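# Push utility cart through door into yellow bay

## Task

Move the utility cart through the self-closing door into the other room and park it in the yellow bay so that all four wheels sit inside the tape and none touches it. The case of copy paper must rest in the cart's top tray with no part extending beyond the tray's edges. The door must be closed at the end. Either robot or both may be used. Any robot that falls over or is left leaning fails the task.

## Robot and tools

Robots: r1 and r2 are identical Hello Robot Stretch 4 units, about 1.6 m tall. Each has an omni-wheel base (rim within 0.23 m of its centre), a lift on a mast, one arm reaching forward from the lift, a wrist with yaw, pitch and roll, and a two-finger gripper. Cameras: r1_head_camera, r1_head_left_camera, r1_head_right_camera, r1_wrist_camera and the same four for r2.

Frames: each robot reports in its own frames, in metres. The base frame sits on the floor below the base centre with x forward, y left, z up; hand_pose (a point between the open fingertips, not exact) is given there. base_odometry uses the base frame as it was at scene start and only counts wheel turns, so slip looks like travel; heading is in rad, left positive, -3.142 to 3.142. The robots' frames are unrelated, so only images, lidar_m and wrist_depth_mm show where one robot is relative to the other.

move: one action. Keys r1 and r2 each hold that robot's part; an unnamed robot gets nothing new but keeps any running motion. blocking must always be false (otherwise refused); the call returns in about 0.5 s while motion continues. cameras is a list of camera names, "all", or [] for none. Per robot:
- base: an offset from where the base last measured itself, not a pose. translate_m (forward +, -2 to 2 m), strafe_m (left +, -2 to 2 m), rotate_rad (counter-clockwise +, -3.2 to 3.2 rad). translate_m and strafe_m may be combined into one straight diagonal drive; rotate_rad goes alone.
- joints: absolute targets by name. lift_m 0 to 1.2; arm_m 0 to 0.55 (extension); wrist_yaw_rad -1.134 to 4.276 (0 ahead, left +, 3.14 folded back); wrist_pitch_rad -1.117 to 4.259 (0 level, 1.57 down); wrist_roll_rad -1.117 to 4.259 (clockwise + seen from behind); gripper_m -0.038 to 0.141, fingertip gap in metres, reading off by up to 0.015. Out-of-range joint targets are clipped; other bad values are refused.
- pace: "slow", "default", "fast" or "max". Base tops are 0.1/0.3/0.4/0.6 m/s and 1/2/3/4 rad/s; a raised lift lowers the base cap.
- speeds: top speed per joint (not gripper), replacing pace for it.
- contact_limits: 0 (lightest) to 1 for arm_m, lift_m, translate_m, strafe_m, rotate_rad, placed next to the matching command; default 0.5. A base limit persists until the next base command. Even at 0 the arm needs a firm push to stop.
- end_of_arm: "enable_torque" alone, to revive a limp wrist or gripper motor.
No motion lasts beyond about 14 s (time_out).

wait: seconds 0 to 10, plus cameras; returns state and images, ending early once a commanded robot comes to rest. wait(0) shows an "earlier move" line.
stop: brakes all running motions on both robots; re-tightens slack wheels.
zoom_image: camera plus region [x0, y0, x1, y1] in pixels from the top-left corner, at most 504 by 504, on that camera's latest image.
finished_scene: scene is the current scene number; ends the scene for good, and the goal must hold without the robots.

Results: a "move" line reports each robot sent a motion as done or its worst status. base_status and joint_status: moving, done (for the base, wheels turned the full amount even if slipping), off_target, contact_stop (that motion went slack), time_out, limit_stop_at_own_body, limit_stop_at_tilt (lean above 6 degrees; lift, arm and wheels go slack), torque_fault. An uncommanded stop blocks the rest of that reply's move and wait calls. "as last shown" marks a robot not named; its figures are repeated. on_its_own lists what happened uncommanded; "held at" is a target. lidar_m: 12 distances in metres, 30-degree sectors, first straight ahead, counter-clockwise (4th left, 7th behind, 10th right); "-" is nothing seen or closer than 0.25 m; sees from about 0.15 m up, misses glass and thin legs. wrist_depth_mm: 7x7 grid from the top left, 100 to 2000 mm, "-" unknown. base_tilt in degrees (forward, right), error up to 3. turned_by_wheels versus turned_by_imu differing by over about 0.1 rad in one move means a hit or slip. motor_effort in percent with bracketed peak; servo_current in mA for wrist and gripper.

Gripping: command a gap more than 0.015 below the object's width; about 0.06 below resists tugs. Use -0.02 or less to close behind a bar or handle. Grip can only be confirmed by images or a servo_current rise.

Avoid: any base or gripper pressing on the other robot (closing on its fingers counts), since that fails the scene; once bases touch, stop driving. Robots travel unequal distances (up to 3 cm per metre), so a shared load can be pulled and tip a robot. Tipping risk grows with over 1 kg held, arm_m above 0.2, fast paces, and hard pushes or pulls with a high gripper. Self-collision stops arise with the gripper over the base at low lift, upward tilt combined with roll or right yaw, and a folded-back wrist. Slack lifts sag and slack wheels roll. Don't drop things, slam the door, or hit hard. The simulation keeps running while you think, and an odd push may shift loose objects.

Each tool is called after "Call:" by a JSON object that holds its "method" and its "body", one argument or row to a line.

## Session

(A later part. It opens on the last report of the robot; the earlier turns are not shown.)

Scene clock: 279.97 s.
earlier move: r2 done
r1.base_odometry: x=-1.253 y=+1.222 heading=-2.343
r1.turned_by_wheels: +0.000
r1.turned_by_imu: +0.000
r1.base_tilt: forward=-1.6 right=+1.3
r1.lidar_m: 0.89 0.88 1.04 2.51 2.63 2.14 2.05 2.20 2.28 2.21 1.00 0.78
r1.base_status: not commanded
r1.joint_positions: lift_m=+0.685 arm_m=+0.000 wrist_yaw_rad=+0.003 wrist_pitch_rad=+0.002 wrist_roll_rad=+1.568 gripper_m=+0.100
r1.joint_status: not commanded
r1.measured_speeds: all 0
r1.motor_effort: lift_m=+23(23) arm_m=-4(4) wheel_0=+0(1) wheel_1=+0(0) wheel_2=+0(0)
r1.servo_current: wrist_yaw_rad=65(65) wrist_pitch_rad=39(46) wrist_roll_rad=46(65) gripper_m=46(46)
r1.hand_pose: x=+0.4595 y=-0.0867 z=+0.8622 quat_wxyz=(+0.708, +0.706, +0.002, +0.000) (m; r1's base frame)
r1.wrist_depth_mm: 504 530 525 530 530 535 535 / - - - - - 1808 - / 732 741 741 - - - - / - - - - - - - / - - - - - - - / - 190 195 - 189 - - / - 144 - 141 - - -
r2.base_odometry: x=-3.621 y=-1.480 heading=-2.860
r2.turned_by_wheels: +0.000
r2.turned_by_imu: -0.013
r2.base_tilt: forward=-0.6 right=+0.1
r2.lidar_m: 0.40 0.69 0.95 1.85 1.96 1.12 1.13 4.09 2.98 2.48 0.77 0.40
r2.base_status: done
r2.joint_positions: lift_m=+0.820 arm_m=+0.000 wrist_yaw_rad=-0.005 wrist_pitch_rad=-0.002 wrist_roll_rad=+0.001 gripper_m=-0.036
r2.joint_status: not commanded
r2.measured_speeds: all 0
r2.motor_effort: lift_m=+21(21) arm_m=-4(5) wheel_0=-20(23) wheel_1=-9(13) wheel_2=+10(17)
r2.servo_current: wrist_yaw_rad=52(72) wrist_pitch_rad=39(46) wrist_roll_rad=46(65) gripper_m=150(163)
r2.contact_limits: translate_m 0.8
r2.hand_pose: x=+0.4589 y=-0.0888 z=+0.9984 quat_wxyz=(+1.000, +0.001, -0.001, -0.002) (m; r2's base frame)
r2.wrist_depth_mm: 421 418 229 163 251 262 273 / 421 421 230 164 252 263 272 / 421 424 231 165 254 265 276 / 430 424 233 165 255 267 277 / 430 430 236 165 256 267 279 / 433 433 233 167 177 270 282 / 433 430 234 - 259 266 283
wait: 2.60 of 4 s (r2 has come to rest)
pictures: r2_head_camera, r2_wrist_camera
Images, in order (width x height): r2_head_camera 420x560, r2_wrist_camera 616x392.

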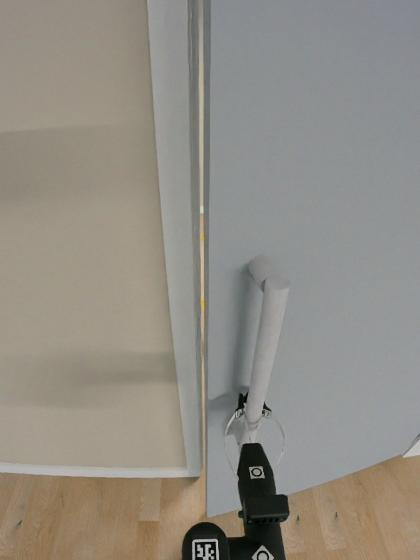

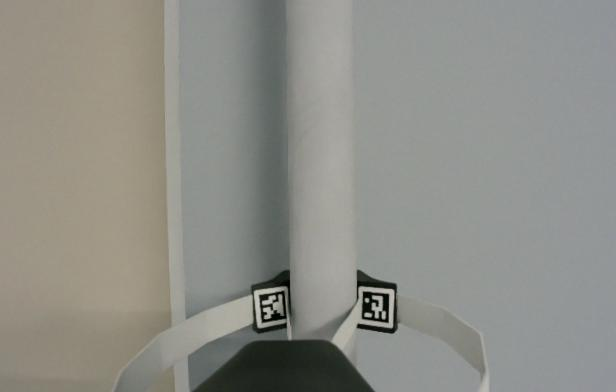

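Call:
{"method": "move", "body": {
  "blocking": false,
  "r2": {"base":{"rotate_rad":0.24},"pace":"slow","contact_limits":{"rotate_rad":0.8}},
  "cameras": []
}}

Call:
{"method": "wait", "body": {
  "seconds": 3,
  "cameras": []
}}

Call:
{"method": "move", "body": {
  "blocking": false,
  "r2": {"base":{"translate_m":-0.17,"strafe_m":-0.09},"pace":"slow","contact_limits":{"translate_m":0.8}},
  "cameras": []
}}

Call:
{"method": "wait", "body": {
  "seconds": 4,
  "cameras": ["r2_wrist_camera","r2_head_camera"]
}}

Scene clock: 296.67 s.
move: r2 moving
r1: as last shown
r1.lidar_m: 0.87 0.88 1.02 2.50 2.62 2.14 2.07 2.21 2.28 2.21 0.99 0.78
r1.servo_current: wrist_yaw_rad=39(59) wrist_pitch_rad=39(46) wrist_roll_rad=46(52) gripper_m=39(46)
r1.wrist_depth_mm: 500 530 530 535 530 535 535 / - - - - - 1756 - / 732 732 732 - - - - / - - - - - - - / - - - - - - - / - 190 195 - 189 - - / - 143 - 141 - - -
r2.base_odometry: x=-3.622 y=-1.480 heading=-2.739
r2.turned_by_wheels: +0.121
r2.turned_by_imu: +0.059
r2.base_tilt: forward=-0.6 right=+0.1
r2.lidar_m: 0.44 0.69 0.97 1.86 1.97 1.11 1.15 3.85 2.97 2.02 0.74 0.40
r2.base_status: rotate_rad moving
r2.joint_positions: lift_m=+0.820 arm_m=+0.000 wrist_yaw_rad=-0.022 wrist_pitch_rad=-0.002 wrist_roll_rad=+0.001 gripper_m=-0.036
r2.joint_status: not commanded
r2.measured_speeds: translate_m=+0.012 strafe_m=-0.009 rotate_rad=+0.424 lift_m=+0.000 arm_m=+0.000 wrist_yaw_rad=-0.058 wrist_pitch_rad=+0.000 wrist_roll_rad=+0.000
r2.motor_effort: lift_m=+21(21) arm_m=-5(5) wheel_0=-32(32) wheel_1=-17(17) wheel_2=-14(15)
r2.servo_current: wrist_yaw_rad=98(104) wrist_pitch_rad=46(46) wrist_roll_rad=46(59) gripper_m=137(156)
r2.contact_limits: rotate_rad 0.8
r2.hand_pose: x=+0.4574 y=-0.0937 z=+0.9984 quat_wxyz=(+1.000, +0.001, -0.001, -0.011) (m; r2's base frame)
r2.wrist_depth_mm: 413 410 225 228 242 253 263 / 415 413 225 230 243 254 264 / 418 415 227 230 246 256 265 / 418 418 229 231 160 257 267 / 421 418 230 233 248 257 268 / 421 424 229 183 170 257 270 / 427 424 - - 253 259 273
pictures: none
No camera images: "cameras" was empty.

Scene clock: 297.60 s.
earlier move: r2 done
r1.base_odometry: x=-1.253 y=+1.222 heading=-2.343
r1.turned_by_wheels: +0.000
r1.turned_by_imu: +0.000
r1.base_tilt: forward=-1.6 right=+1.3
r1.lidar_m: 0.86 0.87 1.05 2.48 2.61 2.14 2.05 2.19 2.29 2.21 1.01 0.79
r1.base_status: not commanded
r1.joint_positions: lift_m=+0.685 arm_m=+0.000 wrist_yaw_rad=+0.003 wrist_pitch_rad=+0.002 wrist_roll_rad=+1.568 gripper_m=+0.100
r1.joint_status: not commanded
r1.measured_speeds: all 0
r1.motor_effort: lift_m=+23(23) arm_m=-3(4) wheel_0=+1(1) wheel_1=+0(1) wheel_2=+0(0)
r1.servo_current: wrist_yaw_rad=52(65) wrist_pitch_rad=33(52) wrist_roll_rad=46(72) gripper_m=39(46)
r1.hand_pose: x=+0.4595 y=-0.0867 z=+0.8622 quat_wxyz=(+0.708, +0.706, +0.002, +0.000) (m; r1's base frame)
r1.wrist_depth_mm: 504 525 525 525 530 530 535 / - - - - - 1708 - / 699 707 699 - - - - / - - - - - - - / - - - - - - - / - 190 195 - 189 - - / - 144 - 141 - - -
r2.base_odometry: x=-3.622 y=-1.480 heading=-2.621
r2.turned_by_wheels: +0.118
r2.turned_by_imu: -0.002
r2.base_tilt: forward=-0.6 right=+0.1
r2.lidar_m: 0.39 0.66 0.97 1.88 2.05 1.15 1.17 3.81 2.94 1.98 0.75 0.40
r2.base_status: done
r2.joint_positions: lift_m=+0.820 arm_m=+0.000 wrist_yaw_rad=-0.008 wrist_pitch_rad=-0.001 wrist_roll_rad=+0.001 gripper_m=-0.037
r2.joint_status: not commanded
r2.measured_speeds: all 0
r2.motor_effort: lift_m=+20(21) arm_m=-5(5) wheel_0=-8(32) wheel_1=-2(18) wheel_2=+4(19)
r2.servo_current: wrist_yaw_rad=52(169) wrist_pitch_rad=33(46) wrist_roll_rad=46(59) gripper_m=104(156)
r2.contact_limits: rotate_rad 0.8
r2.hand_pose: x=+0.4586 y=-0.0899 z=+0.9983 quat_wxyz=(+1.000, +0.001, -0.001, -0.004) (m; r2's base frame)
r2.wrist_depth_mm: 402 392 235 166 243 248 252 / 402 397 236 162 244 249 253 / 404 397 237 163 245 250 254 / 410 399 240 164 246 252 255 / 413 402 240 165 248 253 257 / 413 404 238 166 179 254 258 / 415 410 241 - 252 253 262
wait: 0.93 of 3 s (r2 has come to rest)
pictures: none
No camera images: "cameras" was empty.

Scene clock: 298.10 s.
move: r2 moving
r1: as last shown
r1.lidar_m: 0.86 0.88 1.05 2.51 2.63 2.15 2.08 2.21 2.27 2.18 0.96 0.77
r1.motor_effort: lift_m=+23(23) arm_m=-3(4) wheel_0=+0(1) wheel_1=+0(1) wheel_2=+0(0)
r1.servo_current: wrist_yaw_rad=46(78) wrist_pitch_rad=39(46) wrist_roll_rad=39(72) gripper_m=46(46)
r1.wrist_depth_mm: 504 530 525 525 530 539 535 / - - - - - 1756 - / 699 707 715 - - - - / - - - - - - - / - - - - - - - / - 191 195 - 189 - - / - 144 - 141 - - -
r2.base_odometry: x=-3.614 y=-1.469 heading=-2.621
r2.turned_by_wheels: +0.000
r2.turned_by_imu: -0.003
r2.base_tilt: forward=-0.6 right=+0.1
r2.lidar_m: 0.39 0.68 0.96 1.88 2.02 1.15 1.13 3.84 2.92 1.98 0.75 0.42
r2.base_status: translate_m moving; strafe_m moving
r2.joint_positions: lift_m=+0.820 arm_m=+0.000 wrist_yaw_rad=-0.003 wrist_pitch_rad=-0.001 wrist_roll_rad=+0.001 gripper_m=-0.037
r2.joint_status: not commanded
r2.measured_speeds: translate_m=-0.049 strafe_m=-0.027 rotate_rad=+0.002 lift_m=+0.000 arm_m=+0.000 wrist_yaw_rad=+0.004 wrist_pitch_rad=+0.000 wrist_roll_rad=+0.000
r2.motor_effort: lift_m=+21(21) arm_m=-5(5) wheel_0=-12(14) wheel_1=-11(13) wheel_2=+18(18)
r2.servo_current: wrist_yaw_rad=39(65) wrist_pitch_rad=33(46) wrist_roll_rad=52(59) gripper_m=104(104)
r2.contact_limits: translate_m 0.8
r2.hand_pose: x=+0.4591 y=-0.0883 z=+0.9983 quat_wxyz=(+1.000, +0.001, -0.001, -0.001) (m; r2's base frame)
r2.wrist_depth_mm: 413 407 236 161 243 247 251 / 415 407 236 166 245 249 253 / 421 407 237 163 246 250 253 / 424 413 239 163 247 252 255 / 424 418 241 164 248 252 257 / 427 415 239 164 178 255 258 / 427 418 242 - 252 254 259
pictures: none
No camera images: "cameras" was empty.

Scene clock: 300.70 s.
earlier move: r2 done
r1.base_odometry: x=-1.253 y=+1.222 heading=-2.343
r1.turned_by_wheels: +0.000
r1.turned_by_imu: +0.000
r1.base_tilt: forward=-1.6 right=+1.3
r1.lidar_m: 0.95 0.93 1.04 2.50 2.62 2.14 2.07 2.16 2.28 2.18 1.00 0.78
r1.base_status: not commanded
r1.joint_positions: lift_m=+0.685 arm_m=+0.000 wrist_yaw_rad=+0.003 wrist_pitch_rad=+0.002 wrist_roll_rad=+1.568 gripper_m=+0.100
r1.joint_status: not commanded
r1.measured_speeds: all 0
r1.motor_effort: lift_m=+23(23) arm_m=-3(4) wheel_0=+1(1) wheel_1=+0(1) wheel_2=+0(0)
r1.servo_current: wrist_yaw_rad=59(78) wrist_pitch_rad=46(52) wrist_roll_rad=65(72) gripper_m=39(52)
r1.hand_pose: x=+0.4595 y=-0.0867 z=+0.8622 quat_wxyz=(+0.708, +0.706, +0.002, +0.000) (m; r1's base frame)
r1.wrist_depth_mm: 508 525 525 530 535 535 535 / - - - - - 1756 1229 / - 878 866 - - - - / - - - - - - - / - - - - - - - / - 190 195 - 189 - - / - 144 - 141 - - -
r2.base_odometry: x=-3.519 y=-1.318 heading=-2.619
r2.turned_by_wheels: +0.002
r2.turned_by_imu: +0.004
r2.base_tilt: forward=-0.6 right=+0.0
r2.lidar_m: 0.39 0.83 1.19 1.97 2.10 1.01 1.05 3.73 2.84 2.50 0.91 0.51
r2.base_status: done
r2.joint_positions: lift_m=+0.820 arm_m=+0.000 wrist_yaw_rad=+0.021 wrist_pitch_rad=-0.001 wrist_roll_rad=+0.001 gripper_m=-0.037
r2.joint_status: not commanded
r2.measured_speeds: all 0
r2.on_its_own: wrist_yaw_rad is at rest, and its servo_current (124 mA) is outside its rest range (0 to 104 mA)
r2.motor_effort: lift_m=+20(21) arm_m=-5(5) wheel_0=+8(15) wheel_1=-5(13) wheel_2=+21(24)
r2.servo_current: wrist_yaw_rad=124(124) wrist_pitch_rad=39(52) wrist_roll_rad=46(65) gripper_m=91(104)
r2.contact_limits: translate_m 0.8
r2.hand_pose: x=+0.4611 y=-0.0813 z=+0.9983 quat_wxyz=(+1.000, +0.001, -0.001, +0.011) (m; r2's base frame)
r2.wrist_depth_mm: - - 233 165 254 264 274 / - 230 234 246 255 266 277 / - 232 235 249 255 267 276 / - - 236 248 255 270 279 / - 234 236 176 259 270 281 / - 161 177 167 257 272 281 / - 140 239 - 259 277 283
wait: 2.60 of 4 s (r2 has come to rest)
pictures: r2_head_camera, r2_wrist_camera
Images, in order (width x height): r2_head_camera 420x560, r2_wrist_camera 616x392.

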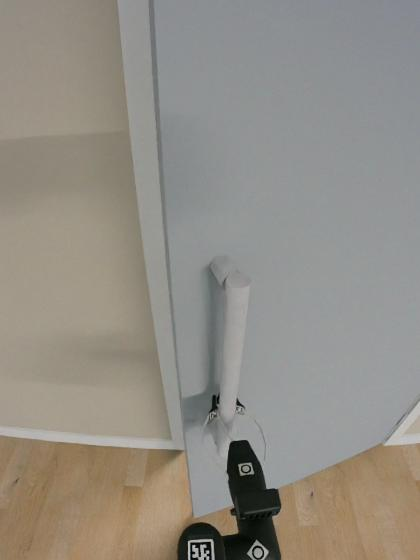

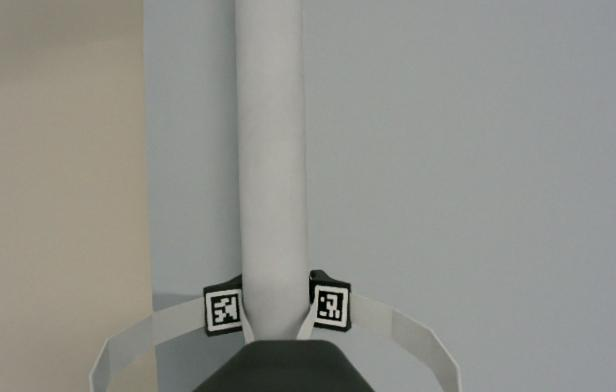

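Call:
{"method": "move", "body": {
  "blocking": false,
  "r2": {"base":{"rotate_rad":0.22},"pace":"slow","contact_limits":{"rotate_rad":0.8}},
  "cameras": []
}}

Call:
{"method": "wait", "body": {
  "seconds": 3,
  "cameras": []
}}

Call:
{"method": "move", "body": {
  "blocking": false,
  "r2": {"base":{"translate_m":-0.17,"strafe_m":-0.09},"pace":"slow","contact_limits":{"translate_m":0.8}},
  "cameras": []
}}

Call:
{"method": "wait", "body": {
  "seconds": 4,
  "cameras": []
}}

Call:
{"method": "move", "body": {
  "blocking": false,
  "r2": {"base":{"rotate_rad":0.2},"pace":"slow","contact_limits":{"rotate_rad":0.8}},
  "cameras": []
}}

Call:
{"method": "wait", "body": {
  "seconds": 3,
  "cameras": ["r2_wrist_camera","r2_head_camera","r1_head_camera"]
}}

Scene clock: 313.23 s.
move: r2 moving
r1: as last shown
r1.lidar_m: 0.93 0.94 1.04 2.51 2.63 2.16 2.07 2.21 2.27 2.20 1.00 0.79
r1.motor_effort: lift_m=+23(23) arm_m=-4(4) wheel_0=+1(1) wheel_1=+0(0) wheel_2=+0(0)
r1.servo_current: wrist_yaw_rad=59(59) wrist_pitch_rad=33(46) wrist_roll_rad=52(72) gripper_m=46(46)
r1.wrist_depth_mm: 504 525 530 525 535 535 535 / - - - - - 1708 1205 / - 854 866 - - - - / - - - - - - - / - - - - - - - / - 190 195 - 189 - - / - 144 - 141 - - -
r2.base_odometry: x=-3.520 y=-1.318 heading=-2.497
r2.turned_by_wheels: +0.122
r2.turned_by_imu: +0.119
r2.base_tilt: forward=-0.6 right=+0.1
r2.lidar_m: 0.41 0.86 1.39 1.99 2.22 1.01 1.13 3.34 2.78 1.82 0.77 0.43
r2.base_status: rotate_rad moving
r2.joint_positions: lift_m=+0.820 arm_m=+0.000 wrist_yaw_rad=+0.002 wrist_pitch_rad=-0.001 wrist_roll_rad=+0.001 gripper_m=-0.037
r2.joint_status: not commanded
r2.measured_speeds: translate_m=+0.001 strafe_m=-0.002 rotate_rad=+0.458 lift_m=+0.000 arm_m=+0.000 wrist_yaw_rad=-0.115 wrist_pitch_rad=+0.000 wrist_roll_rad=+0.000
r2.motor_effort: lift_m=+20(21) arm_m=-5(5) wheel_0=-13(13) wheel_1=-10(10) wheel_2=+0(19)
r2.servo_current: wrist_yaw_rad=39(130) wrist_pitch_rad=46(46) wrist_roll_rad=46(52) gripper_m=91(104)
r2.contact_limits: rotate_rad 0.8
r2.hand_pose: x=+0.4595 y=-0.0869 z=+0.9983 quat_wxyz=(+1.000, +0.001, -0.001, +0.001) (m; r2's base frame)
r2.wrist_depth_mm: - - 234 161 248 256 264 / - - 236 162 250 258 265 / - - 236 165 251 260 266 / - - 237 164 251 262 267 / - - 238 166 254 262 270 / - - 183 167 177 263 271 / - 123 239 - 256 260 273
pictures: none
No camera images: "cameras" was empty.

Scene clock: 314.10 s.
earlier move: r2 done
r1.base_odometry: x=-1.253 y=+1.222 heading=-2.343
r1.turned_by_wheels: +0.000
r1.turned_by_imu: +0.000
r1.base_tilt: forward=-1.6 right=+1.3
r1.lidar_m: 0.92 0.95 1.02 2.51 2.62 2.15 2.07 2.18 2.26 2.21 1.01 0.76
r1.base_status: not commanded
r1.joint_positions: lift_m=+0.685 arm_m=+0.000 wrist_yaw_rad=+0.003 wrist_pitch_rad=+0.002 wrist_roll_rad=+1.568 gripper_m=+0.100
r1.joint_status: not commanded
r1.measured_speeds: all 0
r1.motor_effort: lift_m=+23(23) arm_m=-3(4) wheel_0=+0(1) wheel_1=+0(0) wheel_2=+0(0)
r1.servo_current: wrist_yaw_rad=46(72) wrist_pitch_rad=39(46) wrist_roll_rad=52(72) gripper_m=46(46)
r1.hand_pose: x=+0.4595 y=-0.0867 z=+0.8622 quat_wxyz=(+0.708, +0.706, +0.002, +0.000) (m; r1's base frame)
r1.wrist_depth_mm: 504 525 525 530 530 539 535 / - - - - - 1618 1205 / 854 842 842 - - - - / - - - - - - - / - - - - - - - / - 189 195 - 189 - - / - 144 - 141 - - -
r2.base_odometry: x=-3.520 y=-1.318 heading=-2.402
r2.turned_by_wheels: +0.095
r2.turned_by_imu: -0.056
r2.base_tilt: forward=-0.6 right=+0.1
r2.lidar_m: 0.40 0.81 1.23 1.94 2.12 1.02 1.09 3.57 2.85 2.02 0.79 0.41
r2.base_status: done
r2.joint_positions: lift_m=+0.820 arm_m=+0.000 wrist_yaw_rad=-0.019 wrist_pitch_rad=-0.001 wrist_roll_rad=+0.001 gripper_m=-0.037
r2.joint_status: not commanded
r2.measured_speeds: translate_m=+0.000 strafe_m=+0.000 rotate_rad=+0.003 lift_m=+0.000 arm_m=+0.000 wrist_yaw_rad=+0.000 wrist_pitch_rad=+0.000 wrist_roll_rad=+0.000
r2.motor_effort: lift_m=+20(21) arm_m=-4(5) wheel_0=-27(33) wheel_1=-4(10) wheel_2=-4(19)
r2.servo_current: wrist_yaw_rad=104(130) wrist_pitch_rad=39(46) wrist_roll_rad=52(52) gripper_m=98(104)
r2.contact_limits: rotate_rad 0.8
r2.hand_pose: x=+0.4576 y=-0.0929 z=+0.9983 quat_wxyz=(+1.000, +0.001, -0.001, -0.009) (m; r2's base frame)
r2.wrist_depth_mm: - - 227 164 250 260 271 / - - 229 166 252 262 272 / - - 230 161 253 263 274 / - - 232 163 254 265 276 / - - 233 164 255 265 277 / - - 230 165 177 266 278 / - - 234 - 257 266 282
wait: 0.87 of 3 s (r2 has come to rest)
pictures: none
No camera images: "cameras" was empty.

Scene clock: 314.60 s.
move: r2 moving
r1: as last shown
r1.lidar_m: 0.94 0.93 1.02 2.52 2.64 2.16 2.08 2.19 2.26 2.18 0.99 0.77
r1.motor_effort: lift_m=+23(23) arm_m=-4(4) wheel_0=+1(1) wheel_1=+0(1) wheel_2=+0(0)
r1.servo_current: wrist_yaw_rad=39(65) wrist_pitch_rad=39(46) wrist_roll_rad=39(52) gripper_m=39(46)
r1.wrist_depth_mm: 500 521 530 530 530 535 535 / - - - - - 1661 1229 / 842 831 854 - - - - / - - - - - - - / - - - - - - - / - 190 196 - 190 - - / - 143 - 141 - - -
r2.base_odometry: x=-3.515 y=-1.305 heading=-2.402
r2.turned_by_wheels: -0.001
r2.turned_by_imu: -0.099
r2.base_tilt: forward=-0.6 right=+0.1
r2.lidar_m: 0.38 0.78 1.13 1.90 2.02 1.03 1.03 3.90 2.89 2.68 0.92 0.41
r2.base_status: translate_m moving; strafe_m moving
r2.joint_positions: lift_m=+0.820 arm_m=+0.000 wrist_yaw_rad=-0.003 wrist_pitch_rad=-0.001 wrist_roll_rad=+0.001 gripper_m=-0.037
r2.joint_status: not commanded
r2.measured_speeds: translate_m=-0.048 strafe_m=-0.028 rotate_rad=+0.001 lift_m=+0.000 arm_m=+0.000 wrist_yaw_rad=+0.018 wrist_pitch_rad=+0.000 wrist_roll_rad=+0.000
r2.motor_effort: lift_m=+20(21) arm_m=-4(5) wheel_0=-17(26) wheel_1=-13(13) wheel_2=+17(17)
r2.servo_current: wrist_yaw_rad=52(111) wrist_pitch_rad=39(46) wrist_roll_rad=46(59) gripper_m=98(104)
r2.contact_limits: translate_m 0.8
r2.hand_pose: x=+0.4591 y=-0.0883 z=+0.9983 quat_wxyz=(+1.000, +0.001, -0.001, -0.001) (m; r2's base frame)
r2.wrist_depth_mm: - - 228 166 257 277 290 / - - 229 163 259 274 291 / - - 230 163 260 277 296 / - - 230 163 260 278 297 / - - 232 166 264 279 296 / - - 227 166 179 282 300 / - 123 231 - 268 276 298
pictures: none
No camera images: "cameras" was empty.

Scene clock: 317.20 s.
earlier move: r2 done
r1.base_odometry: x=-1.253 y=+1.222 heading=-2.343
r1.turned_by_wheels: +0.000
r1.turned_by_imu: +0.000
r1.base_tilt: forward=-1.6 right=+1.3
r1.lidar_m: 1.01 0.93 1.05 2.51 2.64 2.14 2.08 2.18 2.29 2.20 1.00 0.79
r1.base_status: not commanded
r1.joint_positions: lift_m=+0.685 arm_m=+0.000 wrist_yaw_rad=+0.003 wrist_pitch_rad=+0.002 wrist_roll_rad=+1.568 gripper_m=+0.100
r1.joint_status: not commanded
r1.measured_speeds: all 0
r1.motor_effort: lift_m=+23(23) arm_m=-3(4) wheel_0=+1(1) wheel_1=+0(1) wheel_2=+0(0)
r1.servo_current: wrist_yaw_rad=59(78) wrist_pitch_rad=39(52) wrist_roll_rad=52(65) gripper_m=39(52)
r1.hand_pose: x=+0.4595 y=-0.0867 z=+0.8622 quat_wxyz=(+0.708, +0.706, +0.002, +0.000) (m; r1's base frame)
r1.wrist_depth_mm: 504 525 525 525 525 535 535 / - - - - - 1661 1205 / - - - - - 1397 1182 / - 1008 1025 - - - - / - - - - - - - / - 190 195 - 189 - - / - 144 - 140 - - -
r2.base_odometry: x=-3.456 y=-1.137 heading=-2.401
r2.turned_by_wheels: +0.001
r2.turned_by_imu: -0.027
r2.base_tilt: forward=-0.6 right=+0.1
r2.lidar_m: 0.38 0.94 1.31 1.99 2.10 0.89 0.92 3.92 2.86 2.74 1.28 0.53
r2.base_status: done
r2.joint_positions: lift_m=+0.820 arm_m=+0.000 wrist_yaw_rad=+0.005 wrist_pitch_rad=-0.001 wrist_roll_rad=+0.001 gripper_m=-0.037
r2.joint_status: not commanded
r2.measured_speeds: all 0
r2.motor_effort: lift_m=+21(21) arm_m=-5(5) wheel_0=-7(26) wheel_1=-6(17) wheel_2=+17(21)
r2.servo_current: wrist_yaw_rad=46(111) wrist_pitch_rad=46(52) wrist_roll_rad=52(59) gripper_m=91(104)
r2.contact_limits: translate_m 0.8
r2.hand_pose: x=+0.4598 y=-0.0859 z=+0.9983 quat_wxyz=(+1.000, +0.001, -0.001, +0.003) (m; r2's base frame)
r2.wrist_depth_mm: - 208 229 162 279 319 357 / - 210 224 163 281 322 368 / - 211 225 164 279 322 370 / - 211 226 164 282 324 373 / - 212 228 166 285 327 375 / - 212 183 165 179 336 375 / - - 225 - 298 330 379
wait: 2.60 of 4 s (r2 has come to rest)
pictures: none
No camera images: "cameras" was empty.

Scene clock: 317.70 s.
move: r2 moving
r1: as last shown
r1.lidar_m: 1.01 0.95 1.04 2.51 2.62 2.14 2.07 2.21 2.28 2.20 0.99 0.76
r1.motor_effort: lift_m=+23(23) arm_m=-3(4) wheel_0=+1(1) wheel_1=+0(0) wheel_2=+0(0)
r1.servo_current: wrist_yaw_rad=46(59) wrist_pitch_rad=46(46) wrist_roll_rad=33(65) gripper_m=39(46)
r1.wrist_depth_mm: 504 525 525 530 539 530 535 / - - - - - 1708 1229 / - - - - - 1430 1182 / - 991 1008 - - - - / - - - - - - - / - 190 195 - 190 - - / - 144 - 140 - - -
r2.base_odometry: x=-3.456 y=-1.137 heading=-2.281
r2.turned_by_wheels: +0.120
r2.turned_by_imu: +0.100
r2.base_tilt: forward=-0.4 right=+0.3
r2.lidar_m: 0.44 0.95 1.46 1.97 2.16 0.92 0.97 3.56 2.81 2.59 1.04 0.39
r2.base_status: rotate_rad moving
r2.joint_positions: lift_m=+0.820 arm_m=+0.000 wrist_yaw_rad=-0.014 wrist_pitch_rad=-0.001 wrist_roll_rad=+0.001 gripper_m=-0.037
r2.joint_status: not commanded
r2.measured_speeds: translate_m=-0.001 strafe_m=+0.000 rotate_rad=+0.408 lift_m=+0.000 arm_m=+0.000 wrist_yaw_rad=-0.082 wrist_pitch_rad=+0.000 wrist_roll_rad=+0.000
r2.motor_effort: lift_m=+20(21) arm_m=-4(5) wheel_0=-24(28) wheel_1=-5(10) wheel_2=-6(12)
r2.servo_current: wrist_yaw_rad=78(78) wrist_pitch_rad=39(46) wrist_roll_rad=33(52) gripper_m=98(104)
r2.contact_limits: rotate_rad 0.8
r2.hand_pose: x=+0.4581 y=-0.0913 z=+0.9983 quat_wxyz=(+1.000, +0.001, -0.001, -0.007) (m; r2's base frame)
r2.wrist_depth_mm: - - 216 163 270 300 340 / - - 216 229 271 301 340 / - - 218 166 272 301 343 / - - 219 167 272 304 345 / - - 220 169 274 306 345 / - - 212 179 172 301 347 / - - 216 - 283 298 353
pictures: none
No camera images: "cameras" was empty.

Scene clock: 318.67 s.
earlier move: r2 done
r1.base_odometry: x=-1.253 y=+1.222 heading=-2.343
r1.turned_by_wheels: +0.000
r1.turned_by_imu: +0.000
r1.base_tilt: forward=-1.6 right=+1.2
r1.lidar_m: 1.00 0.94 1.05 2.49 2.63 2.14 2.06 2.21 2.29 2.20 0.99 0.78
r1.base_status: not commanded
r1.joint_positions: lift_m=+0.685 arm_m=+0.000 wrist_yaw_rad=+0.003 wrist_pitch_rad=+0.002 wrist_roll_rad=+1.568 gripper_m=+0.100
r1.joint_status: not commanded
r1.measured_speeds: all 0
r1.motor_effort: lift_m=+23(23) arm_m=-3(4) wheel_0=+1(1) wheel_1=+0(0) wheel_2=+0(0)
r1.servo_current: wrist_yaw_rad=39(65) wrist_pitch_rad=39(52) wrist_roll_rad=33(78) gripper_m=46(46)
r1.hand_pose: x=+0.4595 y=-0.0867 z=+0.8622 quat_wxyz=(+0.708, +0.706, +0.002, +0.000) (m; r1's base frame)
r1.wrist_depth_mm: 508 530 530 530 535 530 535 / - - - - - 1537 1205 / - 976 - - - 1397 1205 / - 946 - - - - - / - - - - - - - / - 190 196 - 190 - - / - 144 - 141 - - -
r2.base_odometry: x=-3.456 y=-1.137 heading=-2.202
r2.turned_by_wheels: +0.079
r2.turned_by_imu: -0.239
r2.base_tilt: forward=-0.4 right=+0.3
r2.lidar_m: 0.39 0.84 1.05 1.87 1.91 2.37 0.92 4.73 3.12 2.86 1.44 0.42
r2.base_status: done
r2.joint_positions: lift_m=+0.820 arm_m=+0.000 wrist_yaw_rad=+0.001 wrist_pitch_rad=-0.002 wrist_roll_rad=+0.001 gripper_m=-0.037
r2.joint_status: not commanded
r2.measured_speeds: all 0
r2.motor_effort: lift_m=+18(21) arm_m=-5(5) wheel_0=-15(34) wheel_1=-5(10) wheel_2=+7(12)
r2.servo_current: wrist_yaw_rad=52(104) wrist_pitch_rad=39(46) wrist_roll_rad=52(59) gripper_m=104(104)
r2.contact_limits: rotate_rad 0.8
r2.hand_pose: x=+0.4595 y=-0.0870 z=+0.9987 quat_wxyz=(+1.000, +0.000, -0.001, +0.001) (m; r2's base frame)
r2.wrist_depth_mm: - 201 220 167 289 343 - / - 202 220 163 298 345 402 / - 200 221 164 298 347 - / - 204 221 165 297 349 - / - 204 223 167 298 349 - / - 205 212 165 179 364 - / - 121 220 - 310 327 -
wait: 0.97 of 3 s (r2 has come to rest)
pictures: r1_head_camera, r2_head_camera, r2_wrist_camera
Images, in order (width x height): r1_head_camera 420x560, r2_head_camera 420x560, r2_wrist_camera 616x392.

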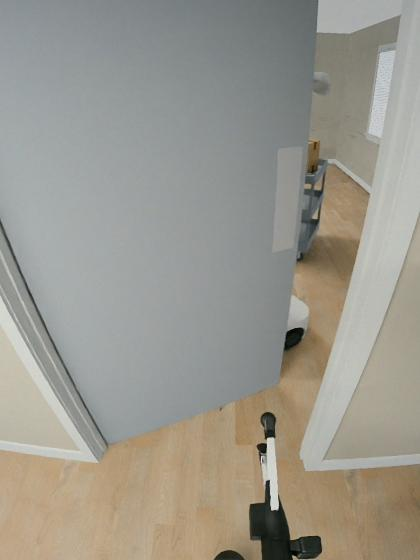

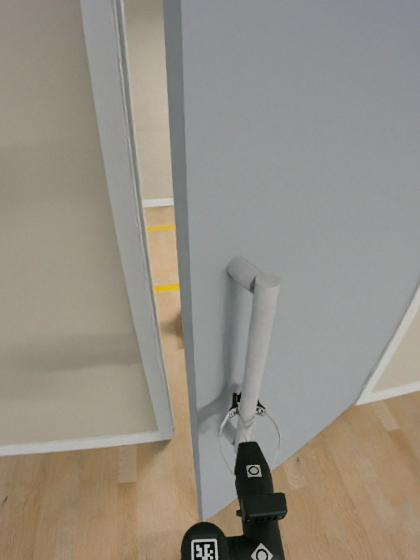

